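# Remove the curved wooden support from under an arch

## Task

Pull the curved wooden centring out from beneath the arch while the arch keeps standing and each of its blocks stays where it was; any number of the four arms may be used.

## Robot and tools

Setup: four identical i2rt Big YAM arms (arm1, arm2, arm3, arm4) stand around a shared work area. Each has six joints, a five-finger right hand and a wrist camera (armN_cam_wrist). The fixed room cameras are cam_back, cam_front and cam_top. Feet in the scene frame (metres): arm1 at x=+0.648 y=-0.001 z=+0.813, facing roughly -x. arm2 at x=-0.002 y=+0.651 z=+0.806, facing roughly -y. arm3 at x=-0.647 y=+0.004 z=+0.796, facing +x. arm4 at x=+0.008 y=-0.656 z=+0.748, facing +y. The table tops under the arms are at z=+0.720. The scene frame has its origin on the floor with +z up. The hand reaches about 1.07 m from the joint-1 axis. A loose object may occasionally be nudged by an outside push.

Hand frame: 'hand' is a point 0.045 m in front of the palm. Its +z runs along the straight fingers, +y points out of the palm, and +x runs across the palm away from the thumb. Straight fingers stick out 0.06-0.07 m past the point. A bracket on the little-finger side of the wrist sticks out and can strike things. With the thumb turned in front of the palm, the hand can wrap objects about 0.035-0.065 m thick, or a handle as thin as 0.025 m.

move: one action for any subset of arms, plus an optional cameras list (names as above, "all", or [] for none). Each arm key holds an object that can contain the following.
- joints: absolute targets keyed by name. Arm joints are in radians: joint1_rad -2.879..2.879 (base yaw, positive is CCW from above), joint2_rad 0..3.141 (shoulder), joint3_rad 0..3.019 (elbow), joint4_rad -1.692..1.57 (hand pitch, positive lifts the fingers), joint5_rad -1.57..1.57 (sideways swing, positive is to the arm's right), joint6_rad -2.094..2.094 (roll, positive is clockwise seen from behind). Hand keys are unitless, -1..1: hand_little, hand_ring, hand_middle, hand_index and hand_thumb_bend use +1 for straight and -1 for curled. hand_thumb_turn uses +1 for beside the palm and -1 for opposite the fingers. hand_force_limit is a setting, not a motion: -1 means about 0 N and +1 means 10 N (15 N for the thumb). hand_speed runs -0.96..1 and is also a setting; the start value is -0.8.
- target: one absolute hand pose per arm, as a list of 7 numbers [x, y, z, qw, qx, qy, qz] in the scene frame, metres and a unit quaternion, in the same form as the printed 'hand' line. The hand moves in a straight line toward it, starting from the current hand_target. If target is given, joints may only carry the hand keys.
- speed: the top speed of that path, 0.002..0.5 m/s, default 0.25. Rotation is capped at twice that value in rad/s. speed is only valid together with target.
- min_time_s: 0.1..8 s, the shortest time the joint motions may take.
All motions in one call start together. Hand paths finish together, last 0.5..10 s, and no action runs longer than 15 s. Paths do not avoid obstacles or other arms. The hand lags behind, drifts a centimetre or more, and can exceed the speed when the arm is nearly straight. An unknown key makes the call invalid. An out-of-range value gets the call refused, and then the remaining move, wait and finished_scene calls in that reply are skipped.

Results: each arm's joint_positions, hand and hand_target poses, joint_status/hand_status, Joint velocities ("within noise" means the arm is still), joint torques, finger loads (*_load_n, in N, positive when pushed open), and hand_stopped_by, one word for each motor in the order little, ring, middle, index, thumb_bend, thumb_turn: moving, target, force, stalled or fault. The 'move' line reports done or the worst status for each commanded arm. Arms under 'as last shown' were not commanded. Status words: off_target means the joint rests short and may still be pushing. time_out means the joint keeps pushing toward a nearby held target; send it its reported position to relax it. not_followed or 'pose unreachable' means a self/inter-arm check withheld the motion. on_its_own lists motion you did not command.

Gripping: a finger motor moves only when its target changes by 0.002 or more. It stops when it reaches the target or when its load hits hand_force_limit. For a gentle grip, close with hand_speed at -0.94 or lower. To squeeze harder, raise the limit and send a more-closed target. To release, send a more-open target. A lost grip shows up as loads falling to about 0.

wait(seconds 0..10, cameras) lets time pass and returns the state. zoom_image(camera, region [x0,y0,x1,y1], at most 504x504 px) enlarges a region of that camera's latest image; images are 672x504. show_instructions displays the reference pages. finished_scene(scene) ends the scene for good. Scene 1 is practice; scene 2 counts.

Cautions: keep the arch undisturbed, so withdraw the support slowly and along its own curve rather than pulling it up against the blocks. Don't let anything leave the area or fall. Avoid hard contact between arms, and never close one hand on another robot's fingers. Arms keep pushing after contact, and sustained pushing, holding or a long stretch heats the motors: MOTOR HOT appears at 85 °C, and at 100 °C the arm goes limp for 30-60 s. Avoid too much force on the fingers, hard impacts and fast swings with a load.

Each tool is called after "Call:" as name([rows], argument=value, ...), one row to a line, values as JSON.

Reference images:

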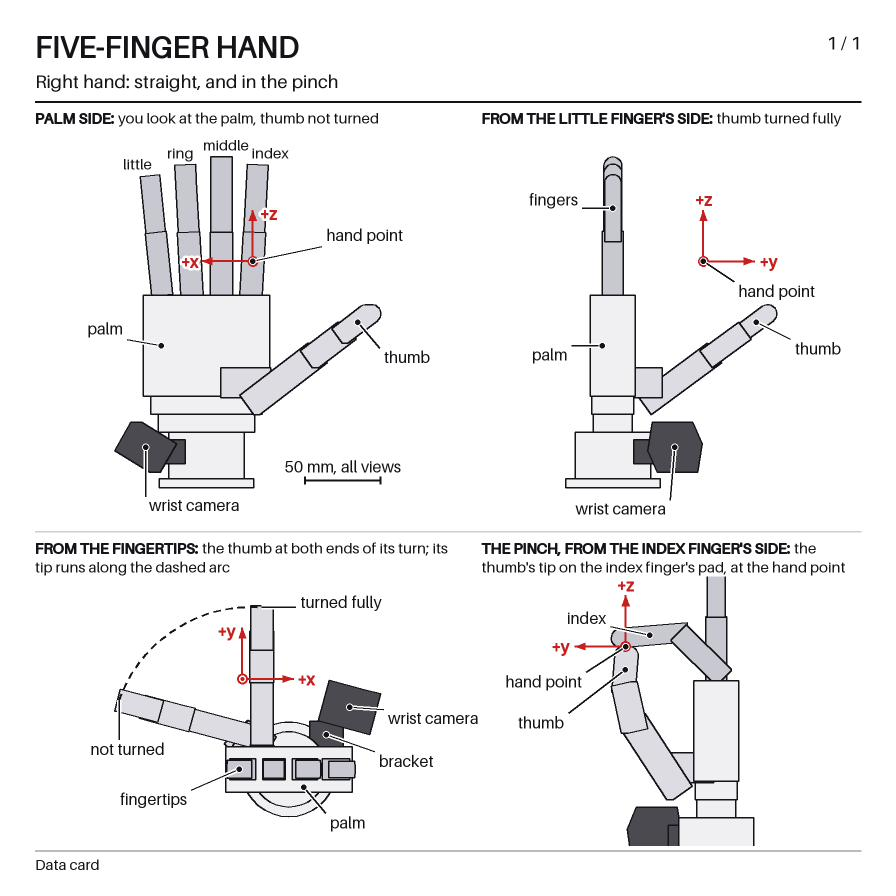

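## Session

Call:
move()

Scene clock: 0.00 s.
Joint torques (N m): no reading
Heat: arm1: hottest joint2_rad 31 °C; arm2: hottest joint1_rad 30 °C; arm3: hottest joint3_rad 31 °C; arm4: hottest joint6_rad 30 °C.
Joint velocities: within noise
arm1.joint_positions: joint1_rad=+0.325 joint2_rad=+0.626 joint3_rad=+1.394 joint4_rad=-1.621 joint5_rad=+0.129 joint6_rad=-1.177 hand_little=+1.000 hand_ring=+1.000 hand_middle=+1.000 hand_index=+1.000 hand_thumb_turn=+1.000 hand_thumb_bend=+1.000 hand_force_limit=+0.000 hand_speed=-0.800
arm1.joint_status: not commanded
arm1.hand_stopped_by: target,target,target,target,target,target
arm1.little_load_n: 0.0
arm1.ring_load_n: 0.0
arm1.middle_load_n: 0.0
arm1.index_load_n: 0.0
arm1.thumb_bend_load_n: 0.0
arm1.thumb_turn_load_n: 0.0
arm1.hand: x=+0.4651 y=+0.0056 z=+1.2523 quat_wxyz=(+0.341, -0.035, -0.937, +0.074) (m; scene frame)
arm1.hand_target: x=+0.4646 y=+0.0055 z=+1.2629 quat_wxyz=(+0.353, -0.036, -0.932, +0.080) (m; scene frame)
arm1.hand_status: not commanded
arm2.joint_positions: joint1_rad=-0.011 joint2_rad=+0.646 joint3_rad=+1.374 joint4_rad=-1.418 joint5_rad=+0.091 joint6_rad=-0.991 hand_little=+1.000 hand_ring=+1.000 hand_middle=+1.000 hand_index=+1.000 hand_thumb_turn=+1.000 hand_thumb_bend=+1.000 hand_force_limit=+0.000 hand_speed=-0.800
arm2.joint_status: not commanded
arm2.hand_stopped_by: target,target,target,target,target,target
arm2.little_load_n: 0.0
arm2.ring_load_n: 0.0
arm2.middle_load_n: 0.0
arm2.index_load_n: 0.0
arm2.thumb_bend_load_n: 0.0
arm2.thumb_turn_load_n: 0.0
arm2.hand: x=-0.0608 y=+0.4410 z=+1.2592 quat_wxyz=(+0.243, +0.401, -0.810, +0.352) (m; scene frame)
arm2.hand_target: x=-0.0608 y=+0.4412 z=+1.2694 quat_wxyz=(+0.248, +0.398, -0.806, +0.362) (m; scene frame)
arm2.hand_status: not commanded
arm3.joint_positions: joint1_rad=-0.835 joint2_rad=+0.622 joint3_rad=+1.408 joint4_rad=-1.574 joint5_rad=+0.250 joint6_rad=-1.336 hand_little=+1.000 hand_ring=+1.000 hand_middle=+1.000 hand_index=+1.000 hand_thumb_turn=+1.000 hand_thumb_bend=+1.000 hand_force_limit=+0.000 hand_speed=-0.800
arm3.joint_status: not commanded
arm3.hand_stopped_by: target,target,target,target,target,target
arm3.little_load_n: 0.0
arm3.ring_load_n: 0.0
arm3.middle_load_n: 0.0
arm3.index_load_n: 0.0
arm3.thumb_bend_load_n: 0.0
arm3.thumb_turn_load_n: 0.0
arm3.hand: x=-0.5958 y=-0.1853 z=+1.2645 quat_wxyz=(+0.223, +0.772, -0.498, +0.325) (m; scene frame)
arm3.hand_target: x=-0.5961 y=-0.1847 z=+1.2728 quat_wxyz=(+0.225, +0.768, -0.497, +0.335) (m; scene frame)
arm3.hand_status: not commanded
arm4.joint_positions: joint1_rad=+0.111 joint2_rad=+0.644 joint3_rad=+1.326 joint4_rad=-1.552 joint5_rad=-0.099 joint6_rad=-1.379 hand_little=+1.000 hand_ring=+1.000 hand_middle=+1.000 hand_index=+1.000 hand_thumb_turn=+1.000 hand_thumb_bend=+1.000 hand_force_limit=+0.000 hand_speed=-0.800
arm4.joint_status: not commanded
arm4.hand_stopped_by: target,target,target,target,target,target
arm4.little_load_n: 0.0
arm4.ring_load_n: 0.0
arm4.middle_load_n: 0.0
arm4.index_load_n: 0.0
arm4.thumb_bend_load_n: 0.0
arm4.thumb_turn_load_n: 0.0
arm4.hand: x=+0.0120 y=-0.4479 z=+1.1632 quat_wxyz=(-0.303, +0.666, +0.663, +0.155) (m; scene frame)
arm4.hand_target: x=+0.0119 y=-0.4466 z=+1.1755 quat_wxyz=(-0.315, +0.662, +0.660, +0.163) (m; scene frame)
arm4.hand_status: not commanded
pictures: arm1_cam_wrist, arm2_cam_wrist, arm3_cam_wrist, arm4_cam_wrist, cam_back, cam_front, cam_top

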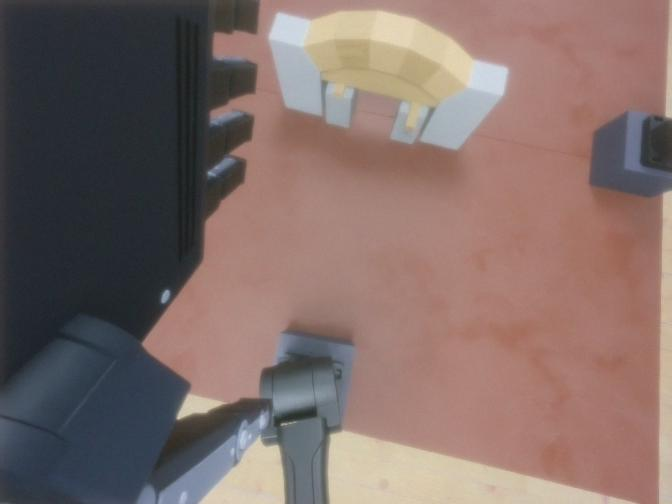

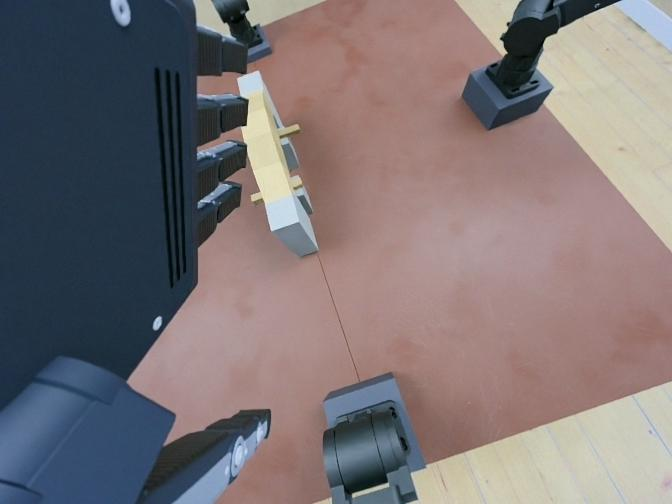

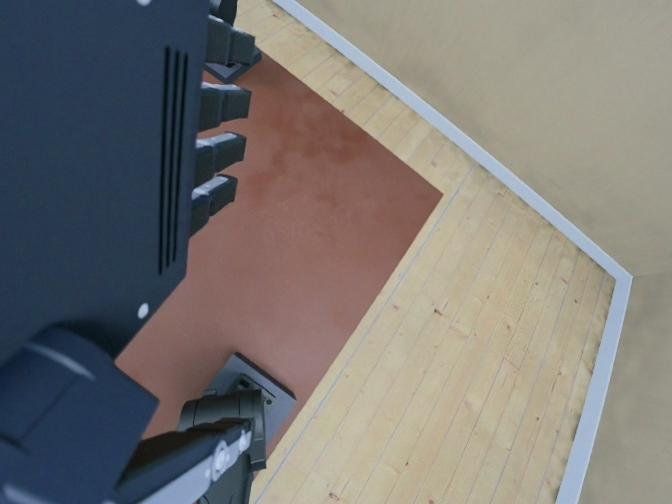

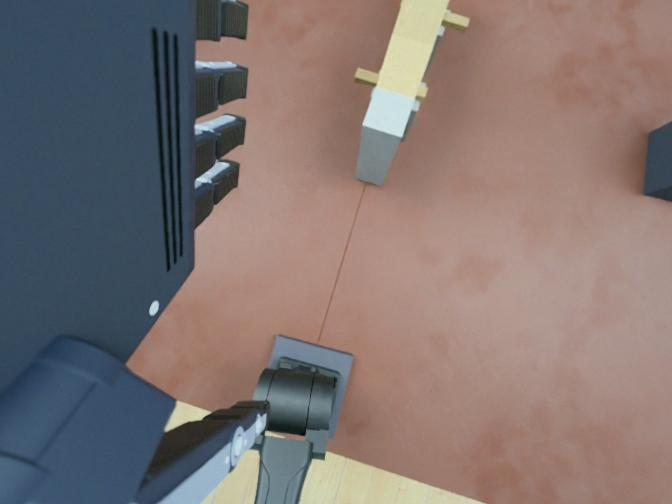

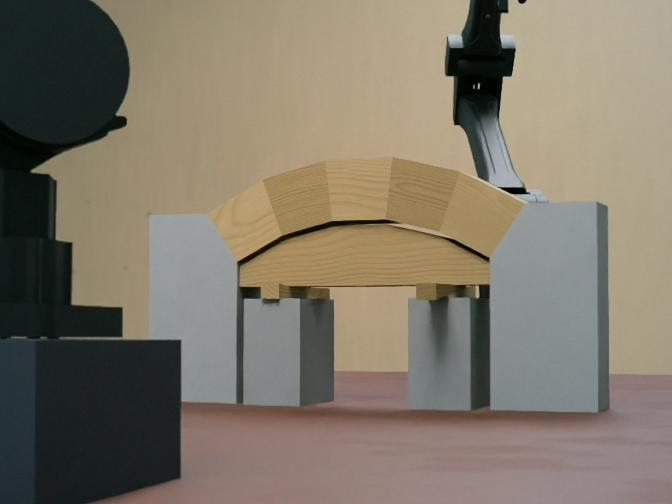

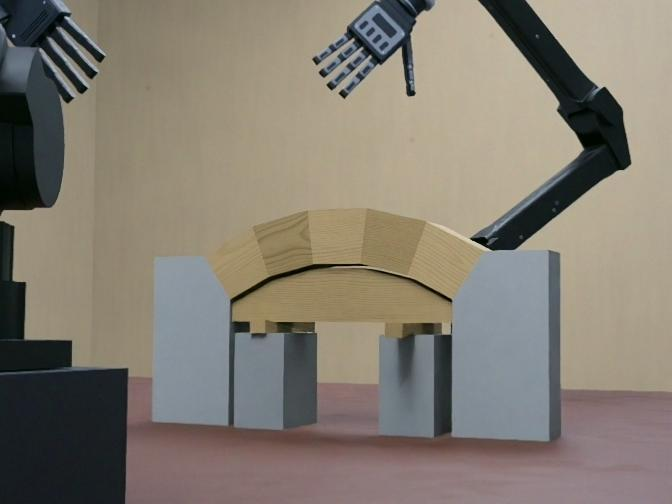

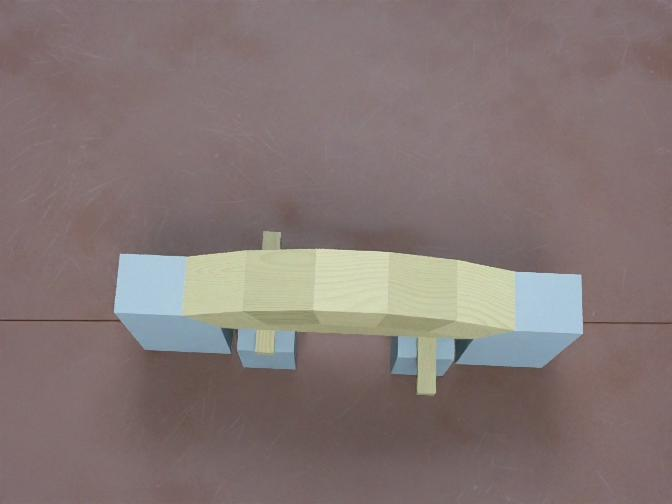

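Call:
zoom_image(camera="cam_back", region=[130, 140, 630, 430])

Call:
zoom_image(camera="cam_front", region=[130, 190, 580, 450])

Call:
zoom_image(camera="cam_top", region=[100, 200, 600, 420])

Call:
zoom_image(camera="arm1_cam_wrist", region=[260, 0, 520, 160])

Scaled by 1.008.

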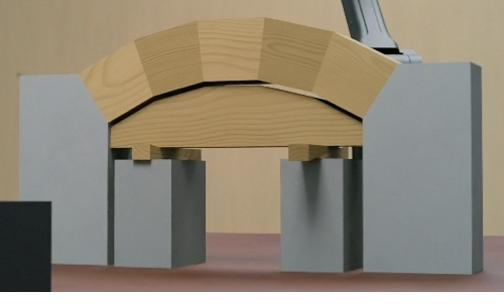

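Scaled by 1.120.

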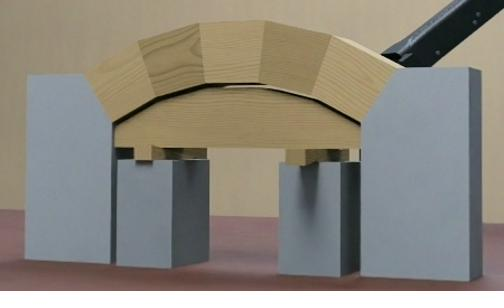

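Scaled by 1.008.

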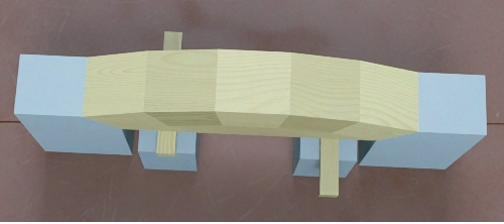

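Scaled by 1.938.

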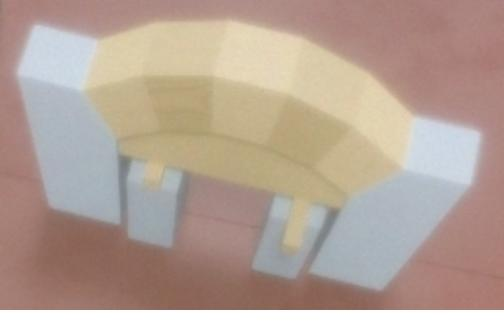

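Call:
move(arm1={"target": [0.26, 0.0, 0.92, 0.7071, 0, -0.7071, 0]}, arm3={"target": [-0.26, 0.0, 0.92, 0, 0.7071, 0, 0.7071]}, cameras=["arm1_cam_wrist", "arm3_cam_wrist"])

Scene clock: 235.90 s.
Joint torques (N m): arm1=[-0.56 -2.55 3.56 2 -0.06 -0.15] | arm2=[-0.21 1.96 8.99 1.81 0 -0.08] | arm3=[-1.44 -2.9 3.9 2.44 0.15 -0.3] | arm4=[1.2 2.67 10.1 1.7 -0.12 0.06]
Heat: arm1: hottest joint3_rad 44 °C; arm2: hottest joint3_rad 41 °C; arm3: hottest joint3_rad 40 °C; arm4: hottest joint3_rad 33 °C.
move: arm1 done; arm3 done
Joint velocities: within noise
arm1.joint_positions: joint1_rad=+0.254 joint2_rad=+1.455 joint3_rad=+0.103 joint4_rad=+1.357 joint5_rad=+0.302 joint6_rad=-1.568 hand_little=+1.000 hand_ring=+1.000 hand_middle=+1.000 hand_index=+1.000 hand_thumb_turn=+1.000 hand_thumb_bend=+1.000 hand_force_limit=+0.000 hand_speed=-0.800
arm1.joint_status: not commanded
arm1.hand_stopped_by: target,target,target,target,target,target
arm1.little_load_n: 0.0
arm1.ring_load_n: 0.0
arm1.middle_load_n: 0.0
arm1.index_load_n: 0.0
arm1.thumb_bend_load_n: 0.0
arm1.thumb_turn_load_n: 0.0
arm1.hand: x=+0.2583 y=+0.0017 z=+0.9189 quat_wxyz=(+0.704, -0.004, -0.710, +0.000) (m; scene frame)
arm1.hand_target: x=+0.2600 y=+0.0000 z=+0.9200 quat_wxyz=(+0.707, +0.000, -0.707, +0.000) (m; scene frame)
arm1.hand_status: done (0.003 m and 0.7 deg from the pose sent, 0.391 m and 50.8 deg at the start)
arm2, arm4: as last shown
arm3.joint_positions: joint1_rad=+0.271 joint2_rad=+1.291 joint3_rad=+0.104 joint4_rad=+1.203 joint5_rad=+0.287 joint6_rad=-1.558 hand_little=+1.000 hand_ring=+1.000 hand_middle=+1.000 hand_index=+1.000 hand_thumb_turn=+1.000 hand_thumb_bend=+1.000 hand_force_limit=+0.000 hand_speed=-0.800
arm3.joint_status: not commanded
arm3.hand_stopped_by: target,target,target,target,target,target
arm3.little_load_n: 0.0
arm3.ring_load_n: 0.0
arm3.middle_load_n: 0.0
arm3.index_load_n: 0.0
arm3.thumb_bend_load_n: 0.0
arm3.thumb_turn_load_n: 0.0
arm3.hand: x=-0.2586 y=+0.0026 z=+0.9216 quat_wxyz=(-0.007, +0.707, -0.004, +0.707) (m; scene frame)
arm3.hand_target: x=-0.2600 y=+0.0000 z=+0.9201 quat_wxyz=(+0.000, +0.707, +0.000, +0.707) (m; scene frame)
arm3.hand_status: done (0.003 m and 0.9 deg from the pose sent, 0.516 m and 78.3 deg at the start)
pictures: arm1_cam_wrist, arm3_cam_wrist
camera_calibration:
arm1_cam_wrist: T_world_to_cam=[[-0.00471873, 0.956035, 0.293216, -0.268764], [0.535731, 0.250007, -0.806529, 0.597991], [-0.844375, 0.153279, -0.513358, 0.809023], [0, 0, 0, 1]] pos_world=[0.361488, -0.0165601, 0.976421]
arm3_cam_wrist: T_world_to_cam=[[-0.014578, -0.95724, 0.288927, -0.274533], [-0.457255, -0.250591, -0.853301, 0.671723], [0.889216, -0.144553, -0.43405, 0.747315], [0, 0, 0, 1]] pos_world=[-0.361378, 0.0135606, 0.976874]

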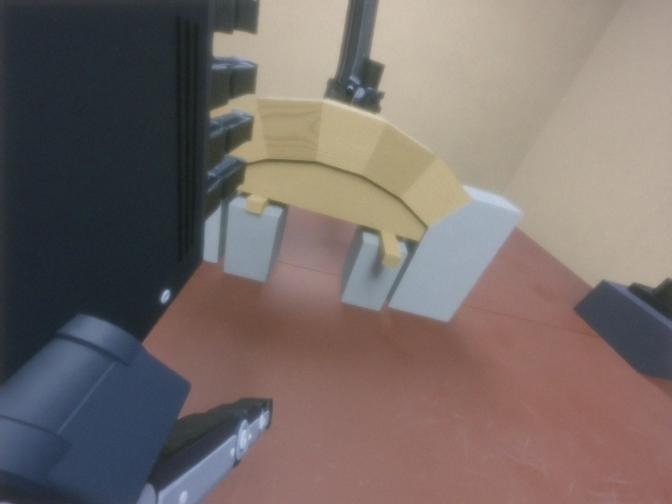

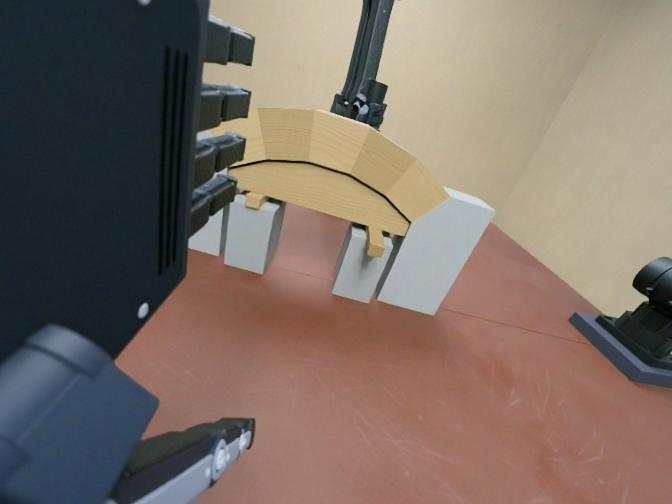

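Call:
zoom_image(camera="arm1_cam_wrist", region=[200, 90, 530, 330])

Call:
zoom_image(camera="arm3_cam_wrist", region=[190, 100, 500, 320])

Scaled by 1.527.

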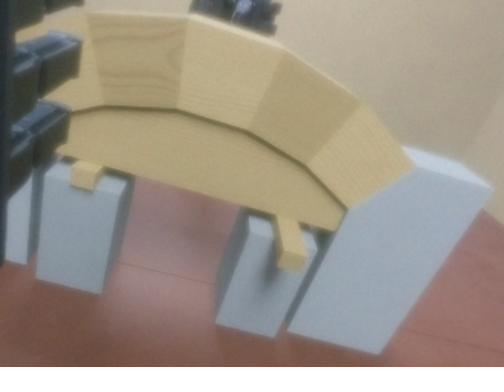

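Scaled by 1.626.

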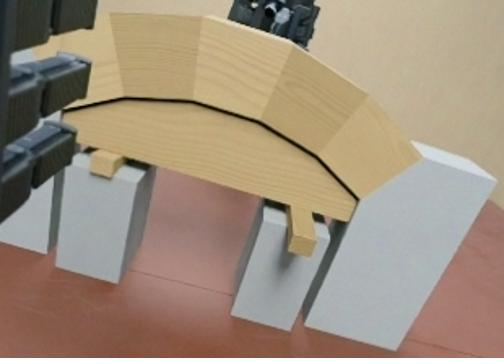

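Call:
move(arm3={"target": [-0.20, 0.05, 0.85, 0, 0.5373, 0, 0.8433], "speed": 0.2}, cameras=["arm3_cam_wrist"])

Call:
zoom_image(camera="arm3_cam_wrist", region=[200, 60, 560, 330])

Scene clock: 307.20 s.
Joint torques (N m): arm1=[-0.5 -2.49 3.56 2.02 -0.07 -0.15] | arm2=[-0.21 1.96 8.99 1.8 0 -0.08] | arm3=[0.03 -7.41 2.52 2.41 0.15 0] | arm4=[0.62 3.08 10.02 1.83 -0.19 0.02]
Heat: arm1: hottest joint3_rad 35 °C; arm2: hottest joint3_rad 41 °C; arm3: hottest joint3_rad 34 °C; arm4: hottest joint3_rad 33 °C.
move: arm3 off_target
Joint velocities: within noise
arm1, arm2, arm4: as last shown
arm1.joint_positions: joint1_rad=+0.254 joint2_rad=+1.455 joint3_rad=+0.103 joint4_rad=+1.358 joint5_rad=+0.302 joint6_rad=-1.569 hand_little=+1.000 hand_ring=+1.000 hand_middle=+1.000 hand_index=+1.000 hand_thumb_turn=+1.000 hand_thumb_bend=+1.000 hand_force_limit=+0.000 hand_speed=-0.800
arm1.hand: x=+0.2583 y=+0.0017 z=+0.9190 quat_wxyz=(+0.704, -0.003, -0.710, +0.000) (m; scene frame)
arm1.hand_target: x=+0.2600 y=+0.0000 z=+0.9201 quat_wxyz=(+0.707, +0.000, -0.707, +0.000) (m; scene frame)
arm3.joint_positions: joint1_rad=+0.397 joint2_rad=+1.854 joint3_rad=+0.308 joint4_rad=+1.556 joint5_rad=+0.498 joint6_rad=-1.541 hand_little=+1.000 hand_ring=+1.000 hand_middle=+1.000 hand_index=+1.000 hand_thumb_turn=+1.000 hand_thumb_bend=+1.000 hand_force_limit=+0.000 hand_speed=-0.800
arm3.joint_status: not commanded
arm3.hand_stopped_by: target,target,target,target,target,target
arm3.little_load_n: 0.0
arm3.ring_load_n: 0.0
arm3.middle_load_n: 0.0
arm3.index_load_n: 0.0
arm3.thumb_bend_load_n: 0.0
arm3.thumb_turn_load_n: 0.0
arm3.hand: x=-0.2036 y=+0.0414 z=+0.8524 quat_wxyz=(+0.017, +0.708, -0.040, +0.705) (m; scene frame)
arm3.hand_target: x=-0.1999 y=+0.0501 z=+0.8507 quat_wxyz=(+0.005, +0.704, -0.043, +0.709) (m; scene frame)
arm3.hand_status: off_target (0.010 m and 25.7 deg from the pose sent, 0.104 m and 25.0 deg at the start; pose on its path clipped on 35 of 63 steps; a joint's target at an end of its range on 53 of 63 steps)
pictures: arm3_cam_wrist
camera_calibration:
arm3_cam_wrist: T_world_to_cam=[[-0.0949961, -0.957329, 0.27294, -0.219269], [-0.480695, -0.195983, -0.854707, 0.641622], [0.871727, -0.212395, -0.441565, 0.679693], [0, 0, 0, 1]] pos_world=[-0.304913, 0.0601974, 0.908375]

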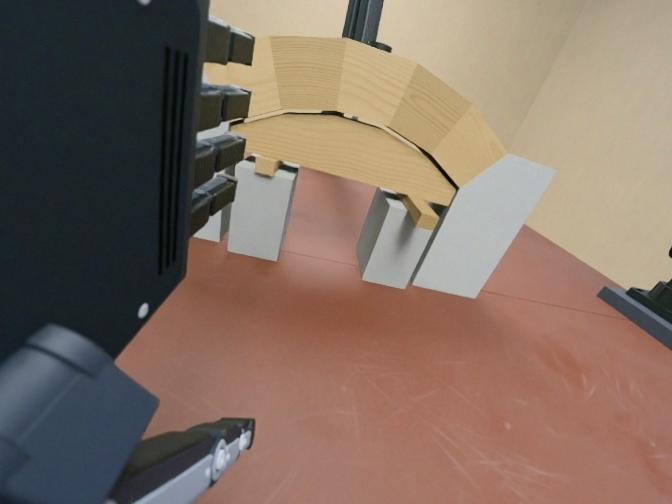

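Scaled by 1.400.

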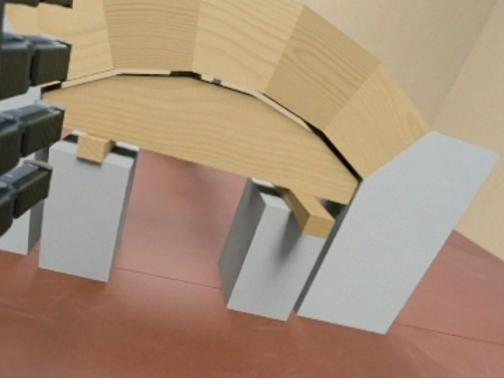

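Call:
zoom_image(camera="arm3_cam_wrist", region=[225, 95, 345, 185])

Call:
zoom_image(camera="arm3_cam_wrist", region=[345, 100, 465, 240])

Scaled by 4.200.

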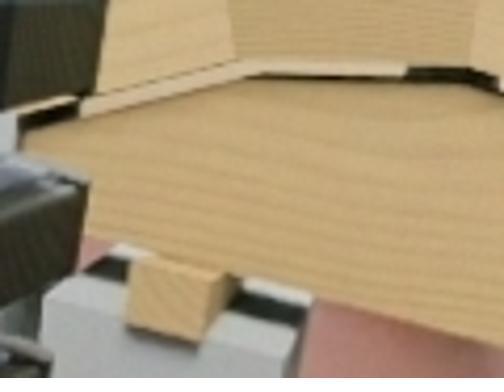

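Scaled by 3.600.

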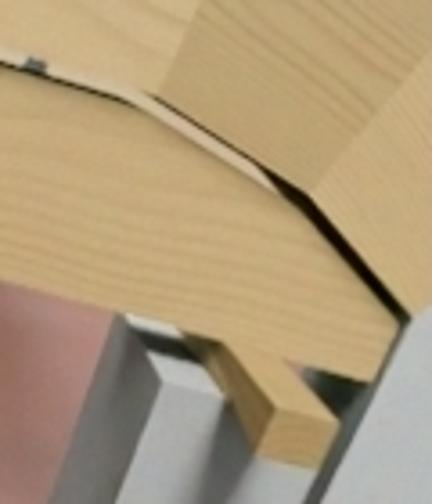

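Call:
move(arm1={"target": [0.22, -0.048, 0.80, 0.5091, -0.5091, -0.4908, 0.4908], "speed": 0.2}, cameras=["arm1_cam_wrist", "cam_top", "cam_front", "cam_back"])

Scene clock: 385.20 s.
Joint torques (N m): arm1=[-1.32 -5.6 2.18 2.07 -0.05 0.05] | arm2=[-0.15 1.9 9.01 1.83 -0.01 -0.08] | arm3=[0.09 -7.47 2.48 2.41 0.16 0] | arm4=[1.61 2.67 10.17 1.72 -0.11 0.04]
Heat: arm1: hottest joint3_rad 32 °C; arm2: hottest joint3_rad 42 °C; arm3: hottest joint3_rad 33 °C; arm4: hottest joint3_rad 34 °C.
move: arm1 off_target
Joint velocities: within noise
arm1.joint_positions: joint1_rad=+0.064 joint2_rad=+1.893 joint3_rad=+0.214 joint4_rad=+1.533 joint5_rad=+0.138 joint6_rad=-0.003 hand_little=+1.000 hand_ring=+1.000 hand_middle=+1.000 hand_index=+1.000 hand_thumb_turn=+1.000 hand_thumb_bend=+1.000 hand_force_limit=+0.000 hand_speed=-0.800
arm1.joint_status: not commanded
arm1.hand_stopped_by: target,target,target,target,target,target
arm1.little_load_n: 0.0
arm1.ring_load_n: 0.0
arm1.middle_load_n: 0.0
arm1.index_load_n: 0.0
arm1.thumb_bend_load_n: 0.0
arm1.thumb_turn_load_n: 0.0
arm1.hand: x=+0.2271 y=-0.0489 z=+0.7957 quat_wxyz=(+0.471, -0.541, -0.536, +0.446) (m; scene frame)
arm1.hand_target: x=+0.2199 y=-0.0480 z=+0.8005 quat_wxyz=(+0.477, -0.539, -0.525, +0.454) (m; scene frame)
arm1.hand_status: off_target (0.008 m and 9.3 deg from the pose sent, 0.135 m and 89.8 deg at the start; a joint's target at an end of its range on 89 of 147 steps)
arm2, arm3, arm4: as last shown
arm3.joint_positions: joint1_rad=+0.397 joint2_rad=+1.855 joint3_rad=+0.308 joint4_rad=+1.556 joint5_rad=+0.498 joint6_rad=-1.540 hand_little=+1.000 hand_ring=+1.000 hand_middle=+1.000 hand_index=+1.000 hand_thumb_turn=+1.000 hand_thumb_bend=+1.000 hand_force_limit=+0.000 hand_speed=-0.800
arm3.hand: x=-0.2037 y=+0.0413 z=+0.8522 quat_wxyz=(+0.017, +0.708, -0.040, +0.705) (m; scene frame)
arm3.hand_target: x=-0.2000 y=+0.0500 z=+0.8505 quat_wxyz=(+0.005, +0.704, -0.042, +0.709) (m; scene frame)
pictures: arm1_cam_wrist, cam_back, cam_front, cam_top
camera_calibration:
arm1_cam_wrist: T_world_to_cam=[[0.154498, 0.314696, -0.936535, 0.726605], [0.537421, -0.82218, -0.187613, -0.0172372], [-0.829041, -0.474328, -0.296149, 0.520154], [0, 0, 0, 1]] pos_world=[0.328234, 0.00389185, 0.8313]

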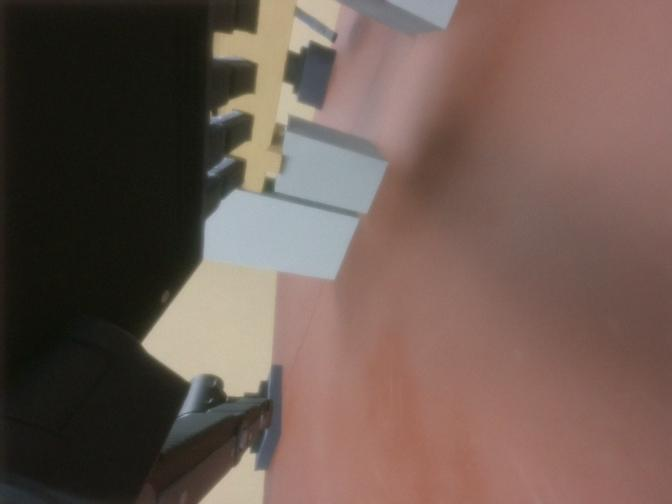

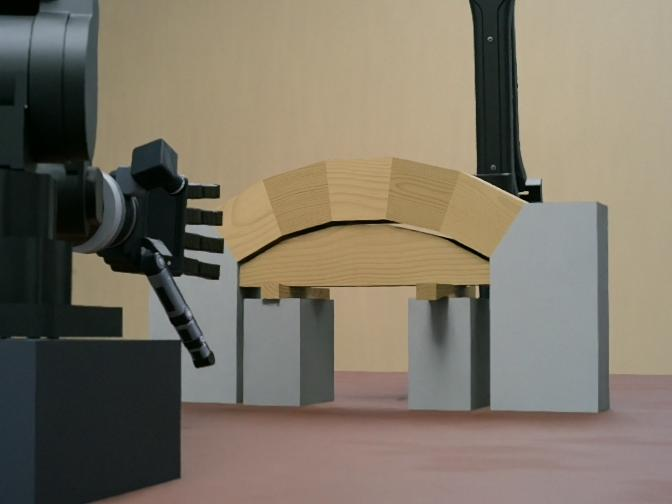

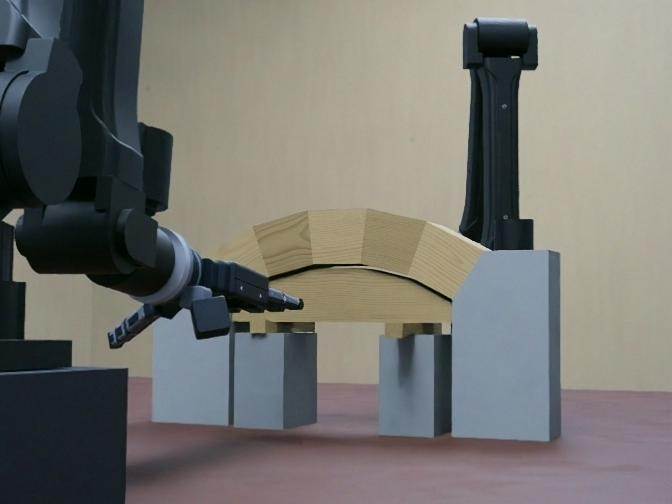

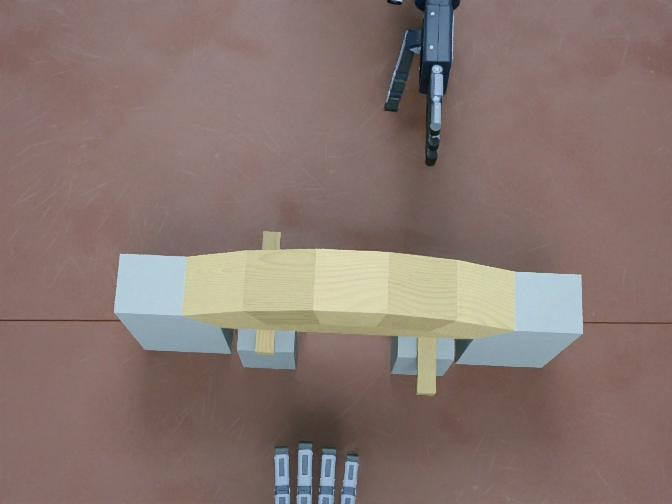

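Call:
move(arm1={"target": [0.15, -0.026, 0.755, 0.5091, -0.5091, -0.4908, 0.4908], "speed": 0.15}, cameras=["arm3_cam_wrist", "cam_top", "cam_front", "cam_back"])

Scene clock: 424.87 s.
Joint torques (N m): arm1=[-1.55 -8.06 2.28 2.07 -0.23 -0.05] | arm2=[-0.26 1.9 8.99 1.81 -0.01 -0.08] | arm3=[0.09 -7.47 2.48 2.4 0.16 0] | arm4=[0.32 3.14 10.15 1.63 -0.16 -0.02]
Heat: arm1: hottest joint3_rad 31 °C; arm2: hottest joint3_rad 42 °C; arm3: hottest joint3_rad 32 °C; arm4: hottest joint3_rad 34 °C.
move: arm1 off_target
Joint velocities: within noise
arm1.joint_positions: joint1_rad=-0.030 joint2_rad=+2.100 joint3_rad=+0.431 joint4_rad=+1.533 joint5_rad=+0.042 joint6_rad=-0.002 hand_little=+1.000 hand_ring=+1.000 hand_middle=+1.000 hand_index=+1.000 hand_thumb_turn=+1.000 hand_thumb_bend=+1.000 hand_force_limit=+0.000 hand_speed=-0.800
arm1.joint_status: not commanded
arm1.hand_stopped_by: target,target,target,target,target,target
arm1.little_load_n: 0.0
arm1.ring_load_n: 0.0
arm1.middle_load_n: 0.0
arm1.index_load_n: 0.0
arm1.thumb_bend_load_n: 0.0
arm1.thumb_turn_load_n: -0.5
arm1.hand: x=+0.1563 y=-0.0289 z=+0.7517 quat_wxyz=(+0.469, -0.542, -0.530, +0.452) (m; scene frame)
arm1.hand_target: x=+0.1498 y=-0.0261 z=+0.7555 quat_wxyz=(+0.477, -0.537, -0.523, +0.458) (m; scene frame)
arm1.hand_status: off_target (0.008 m and 8.7 deg from the pose sent, 0.090 m and 9.2 deg at the start; a joint's target at an end of its range on 37 of 37 steps)
arm2, arm3, arm4: as last shown
arm4.index_load_n: 0.5
pictures: arm3_cam_wrist, cam_back, cam_front, cam_top
camera_calibration:
arm3_cam_wrist: T_world_to_cam=[[-0.0952761, -0.957363, 0.272725, -0.219225], [-0.481049, -0.195577, -0.8546, 0.641289], [0.871501, -0.212617, -0.441904, 0.679881], [0, 0, 0, 1]] pos_world=[-0.304913, 0.0600981, 0.908276]

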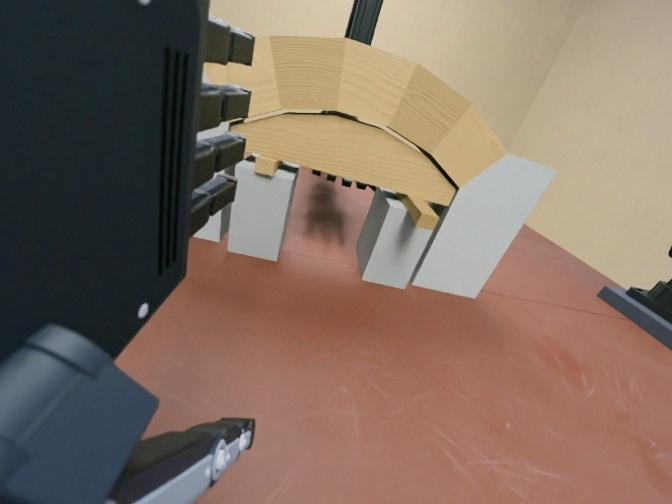

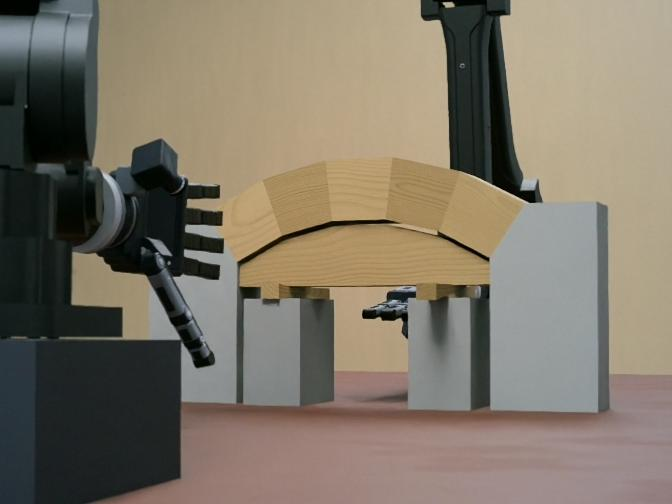

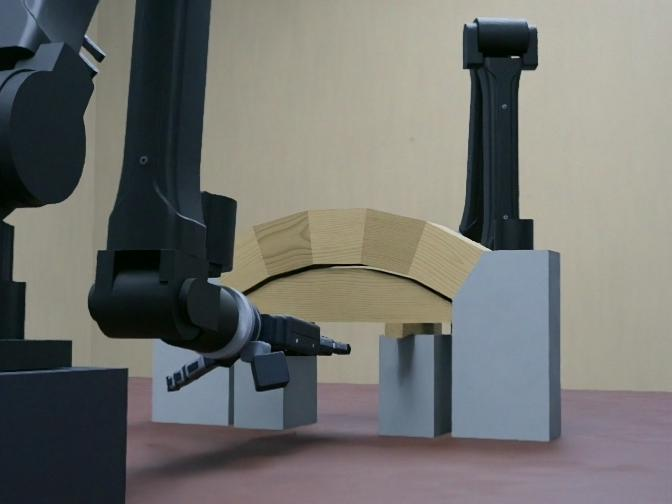

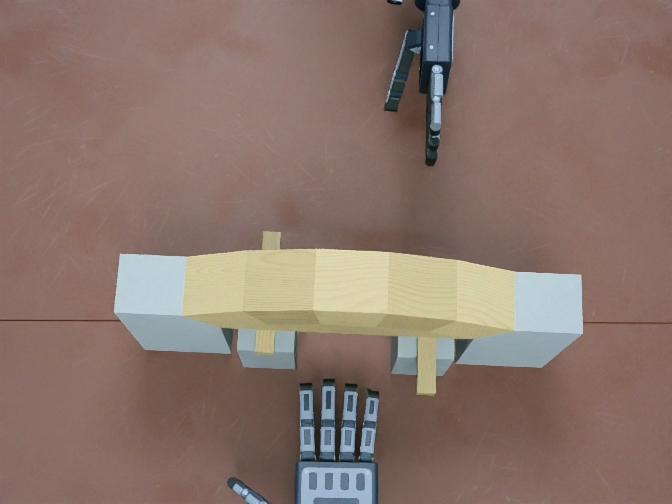

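Call:
move(arm1={"target": [0.09, -0.022, 0.755, 0.5091, -0.5091, -0.4908, 0.4908], "speed": 0.1}, cameras=["arm3_cam_wrist", "cam_top", "cam_front", "cam_back"])

Scene clock: 444.37 s.
Joint torques (N m): arm1=[-1.61 -9.52 3.38 2.06 -0.25 -0.03] | arm2=[-0.21 2.02 8.99 1.81 0 -0.08] | arm3=[0.03 -7.47 2.5 2.4 0.16 0] | arm4=[0.5 3.49 10.14 1.74 -0.16 0.01]
Heat: arm1: hottest joint3_rad 31 °C; arm2: hottest joint3_rad 42 °C; arm3: hottest joint3_rad 32 °C; arm4: hottest joint3_rad 35 °C.
move: arm1 off_target
Joint velocities: within noise
arm1.joint_positions: joint1_rad=-0.042 joint2_rad=+2.174 joint3_rad=+0.586 joint4_rad=+1.533 joint5_rad=+0.032 joint6_rad=-0.002 hand_little=+1.000 hand_ring=+1.000 hand_middle=+1.000 hand_index=+1.000 hand_thumb_turn=+1.000 hand_thumb_bend=+1.000 hand_force_limit=+0.000 hand_speed=-0.800
arm1.joint_status: not commanded
arm1.hand_stopped_by: target,target,target,target,target,target
arm1.little_load_n: 0.0
arm1.ring_load_n: 0.0
arm1.middle_load_n: 0.0
arm1.index_load_n: 0.0
arm1.thumb_bend_load_n: 0.0
arm1.thumb_turn_load_n: 0.0
arm1.hand: x=+0.0972 y=-0.0253 z=+0.7512 quat_wxyz=(+0.490, -0.524, -0.510, +0.474) (m; scene frame)
arm1.hand_target: x=+0.0899 y=-0.0219 z=+0.7554 quat_wxyz=(+0.499, -0.519, -0.502, +0.480) (m; scene frame)
arm1.hand_status: off_target (0.009 m and 4.0 deg from the pose sent, 0.067 m and 8.7 deg at the start; a joint's target at an end of its range on 37 of 37 steps)
arm2, arm3, arm4: as last shown
arm2.little_load_n: -0.5
arm4.index_load_n: 0.0
pictures: arm3_cam_wrist, cam_back, cam_front, cam_top
camera_calibration:
arm3_cam_wrist: T_world_to_cam=[[-0.0952761, -0.957363, 0.272725, -0.219225], [-0.481049, -0.195577, -0.8546, 0.641289], [0.871501, -0.212617, -0.441904, 0.679881], [0, 0, 0, 1]] pos_world=[-0.304913, 0.0600981, 0.908276]

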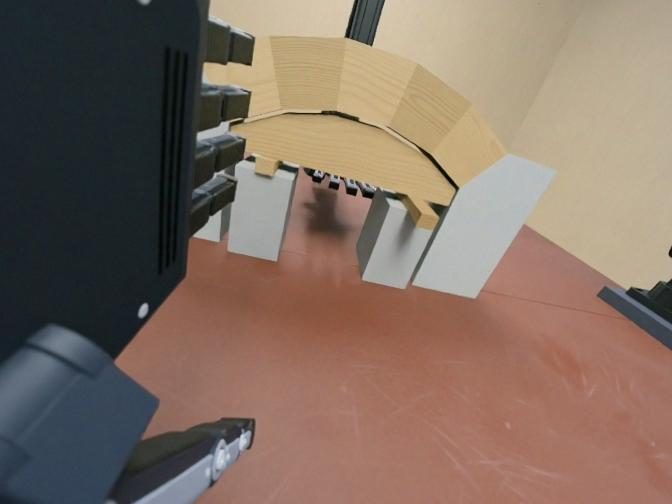

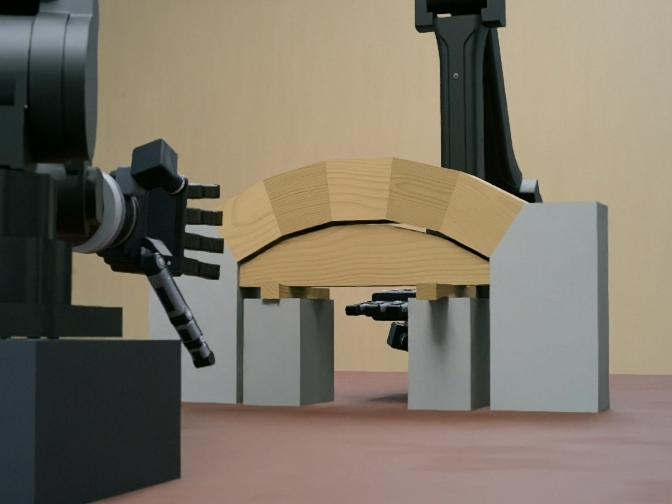

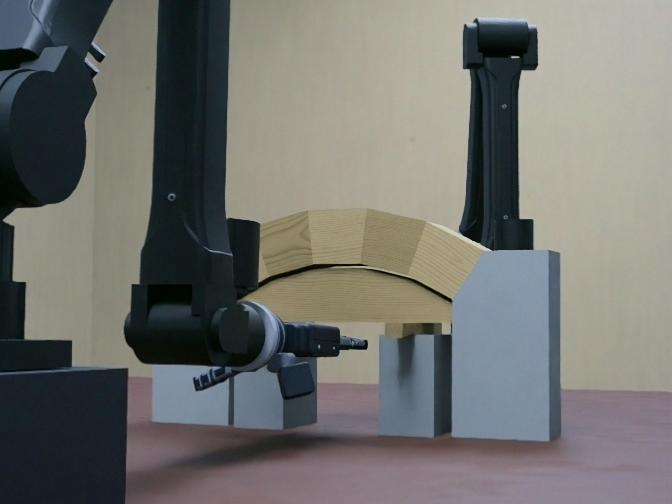

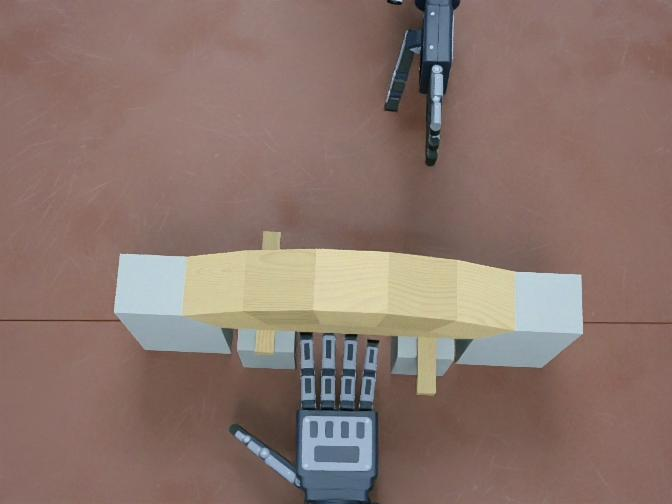

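Call:
move(arm1={"target": [0.038, -0.019, 0.757, 0.5091, -0.5091, -0.4908, 0.4908], "speed": 0.08}, cameras=["arm3_cam_wrist", "cam_top", "cam_front", "cam_back"])

Call:
zoom_image(camera="cam_back", region=[220, 210, 520, 420])

Scene clock: 454.23 s.
Joint torques (N m): arm1=[-1.55 -10.7 4.79 0.75 -0.25 -0.02] | arm2=[-0.21 1.96 8.99 1.84 0 -0.07] | arm3=[0.03 -7.47 2.48 2.4 0.16 0] | arm4=[1.32 1.79 9.96 1.76 -0.13 0.06]
Heat: arm1: hottest joint3_rad 31 °C; arm2: hottest joint3_rad 42 °C; arm3: hottest joint3_rad 32 °C; arm4: hottest joint3_rad 35 °C.
move: arm1 done
Joint velocities: within noise
arm1.joint_positions: joint1_rad=-0.047 joint2_rad=+2.210 joint3_rad=+0.721 joint4_rad=+1.507 joint5_rad=+0.027 joint6_rad=-0.002 hand_little=+1.000 hand_ring=+1.000 hand_middle=+1.000 hand_index=+1.000 hand_thumb_turn=+1.000 hand_thumb_bend=+1.000 hand_force_limit=+0.000 hand_speed=-0.800
arm1.joint_status: not commanded
arm1.hand_stopped_by: target,target,target,target,target,target
arm1.little_load_n: 0.0
arm1.ring_load_n: -0.5
arm1.middle_load_n: 0.0
arm1.index_load_n: 0.0
arm1.thumb_bend_load_n: 0.0
arm1.thumb_turn_load_n: -0.5
arm1.hand: x=+0.0449 y=-0.0229 z=+0.7613 quat_wxyz=(+0.509, -0.507, -0.492, +0.493) (m; scene frame)
arm1.hand_target: x=+0.0382 y=-0.0190 z=+0.7573 quat_wxyz=(+0.509, -0.509, -0.491, +0.491) (m; scene frame)
arm1.hand_status: done (0.009 m and 0.3 deg from the pose sent, 0.060 m and 4.0 deg at the start)
arm2, arm3, arm4: as last shown
arm2.little_load_n: 0.0
arm2.thumb_turn_load_n: -0.5
pictures: arm3_cam_wrist, cam_back, cam_front, cam_top
camera_calibration:
arm3_cam_wrist: T_world_to_cam=[[-0.0952761, -0.957363, 0.272725, -0.219225], [-0.481049, -0.195577, -0.8546, 0.641289], [0.871501, -0.212617, -0.441904, 0.679881], [0, 0, 0, 1]] pos_world=[-0.304913, 0.0600981, 0.908276]

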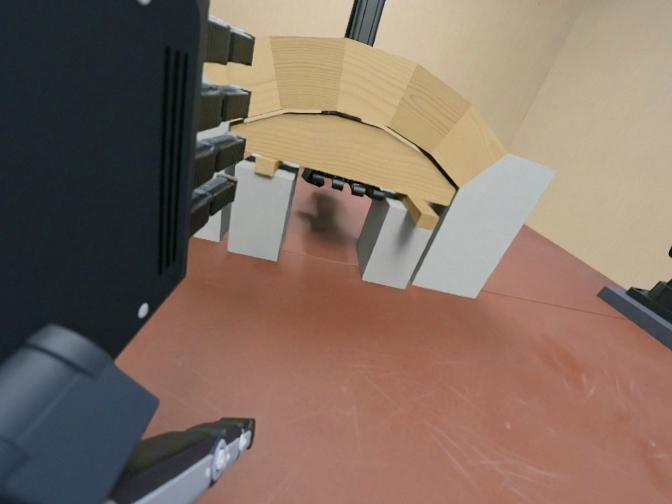

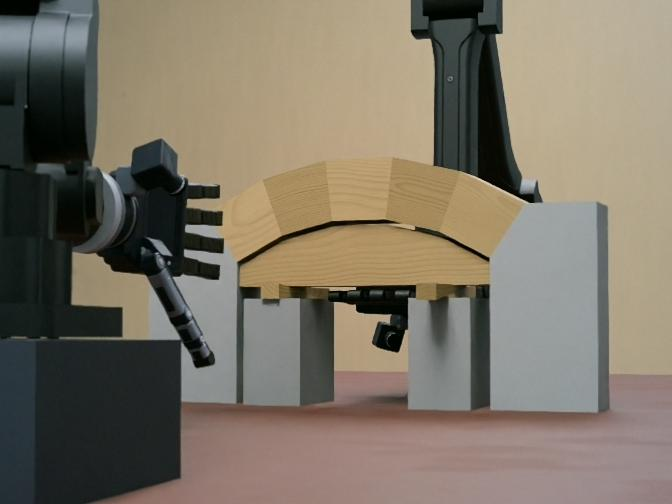

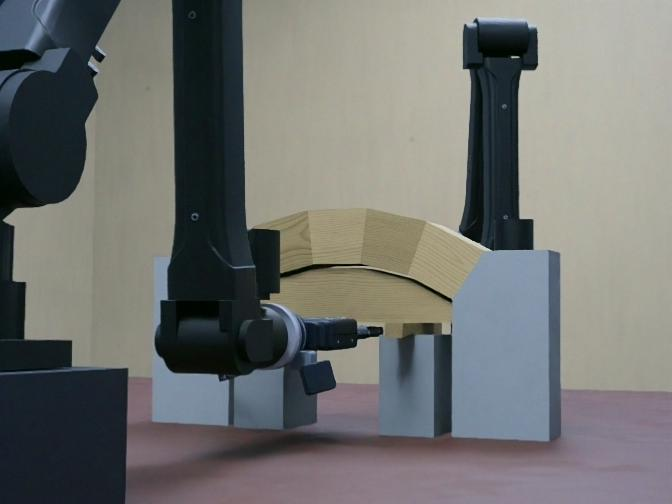

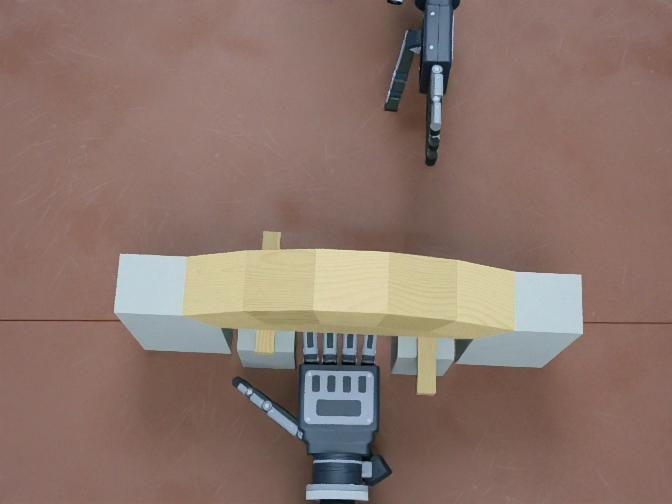

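Scaled by 1.680.

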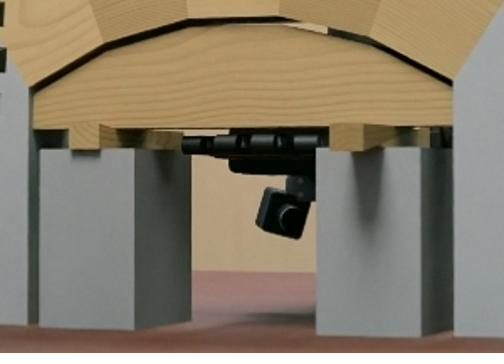

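Call:
move(arm1={"target": [0.035, -0.019, 0.762, 0.5091, -0.5091, -0.4908, 0.4908], "speed": 0.03}, cameras=["arm3_cam_wrist", "cam_back"])

Call:
zoom_image(camera="cam_back", region=[320, 210, 500, 330])

Call:
zoom_image(camera="arm3_cam_wrist", region=[225, 95, 465, 240])

Scene clock: 466.83 s.
Joint torques (N m): arm1=[-1.61 -11.93 5.05 0.76 -0.24 -0.02] | arm2=[-0.15 2.02 9.01 1.83 0 -0.08] | arm3=[0.09 -7.41 2.51 2.4 0.16 0] | arm4=[0.73 2.49 10.17 1.78 -0.18 0.03]
Heat: arm1: hottest joint2_rad 31 °C; arm2: hottest joint3_rad 42 °C; arm3: hottest joint3_rad 32 °C; arm4: hottest joint3_rad 35 °C.
move: arm1 off_target
Joint velocities: within noise
arm1.joint_positions: joint1_rad=-0.047 joint2_rad=+2.210 joint3_rad=+0.721 joint4_rad=+1.489 joint5_rad=+0.027 joint6_rad=-0.002 hand_little=+1.000 hand_ring=+1.000 hand_middle=+1.000 hand_index=+1.000 hand_thumb_turn=+1.000 hand_thumb_bend=+1.000 hand_force_limit=+0.000 hand_speed=-0.800
arm1.joint_status: not commanded
arm1.hand_stopped_by: target,target,target,target,target,target
arm1.little_load_n: 0.0
arm1.ring_load_n: 0.0
arm1.middle_load_n: 0.0
arm1.index_load_n: 0.0
arm1.thumb_bend_load_n: 0.0
arm1.thumb_turn_load_n: 0.0
arm1.hand: x=+0.0460 y=-0.0229 z=+0.7564 quat_wxyz=(+0.504, -0.511, -0.496, +0.488) (m; scene frame)
arm1.hand_target: x=+0.0352 y=-0.0190 z=+0.7624 quat_wxyz=(+0.509, -0.509, -0.491, +0.491) (m; scene frame)
arm1.hand_status: off_target (0.013 m and 0.9 deg from the pose sent, 0.011 m and 0.3 deg at the start)
arm2, arm3, arm4: as last shown
arm2.thumb_turn_load_n: 0.0
arm3.thumb_bend_load_n: -0.5
pictures: arm3_cam_wrist, cam_back
camera_calibration:
arm3_cam_wrist: T_world_to_cam=[[-0.0952761, -0.957363, 0.272725, -0.219225], [-0.481049, -0.195577, -0.8546, 0.641289], [0.871501, -0.212617, -0.441904, 0.679881], [0, 0, 0, 1]] pos_world=[-0.304913, 0.0600981, 0.908276]

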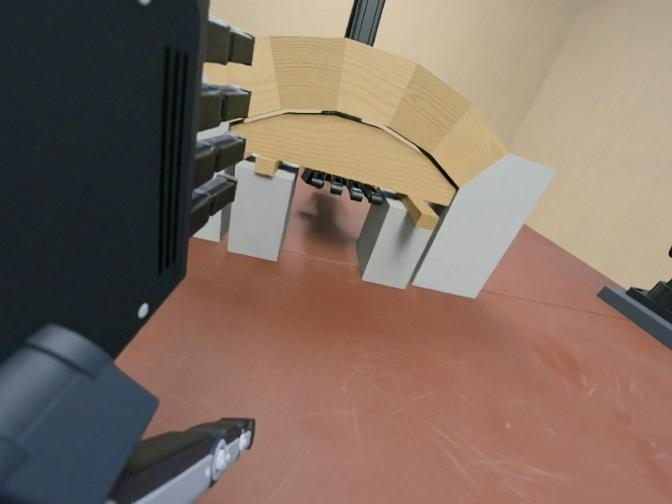

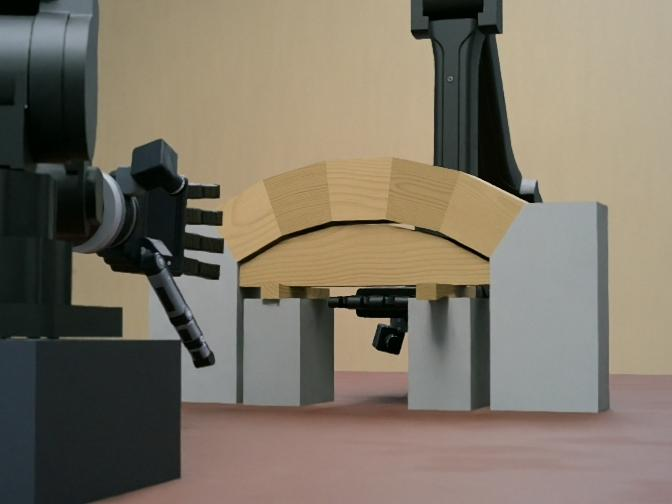

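Scaled by 2.800.

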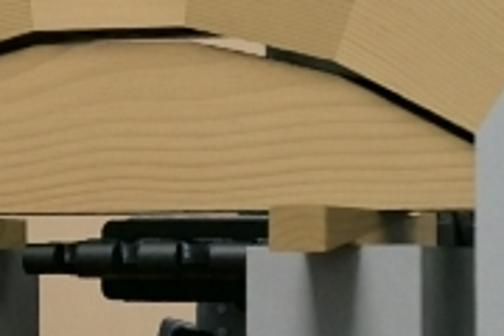

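Scaled by 2.100.

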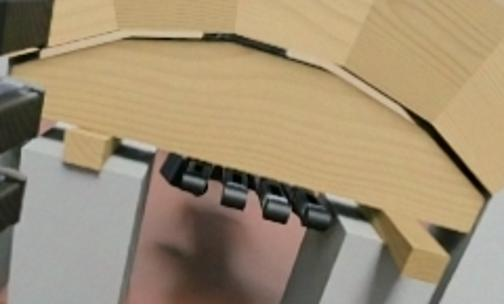

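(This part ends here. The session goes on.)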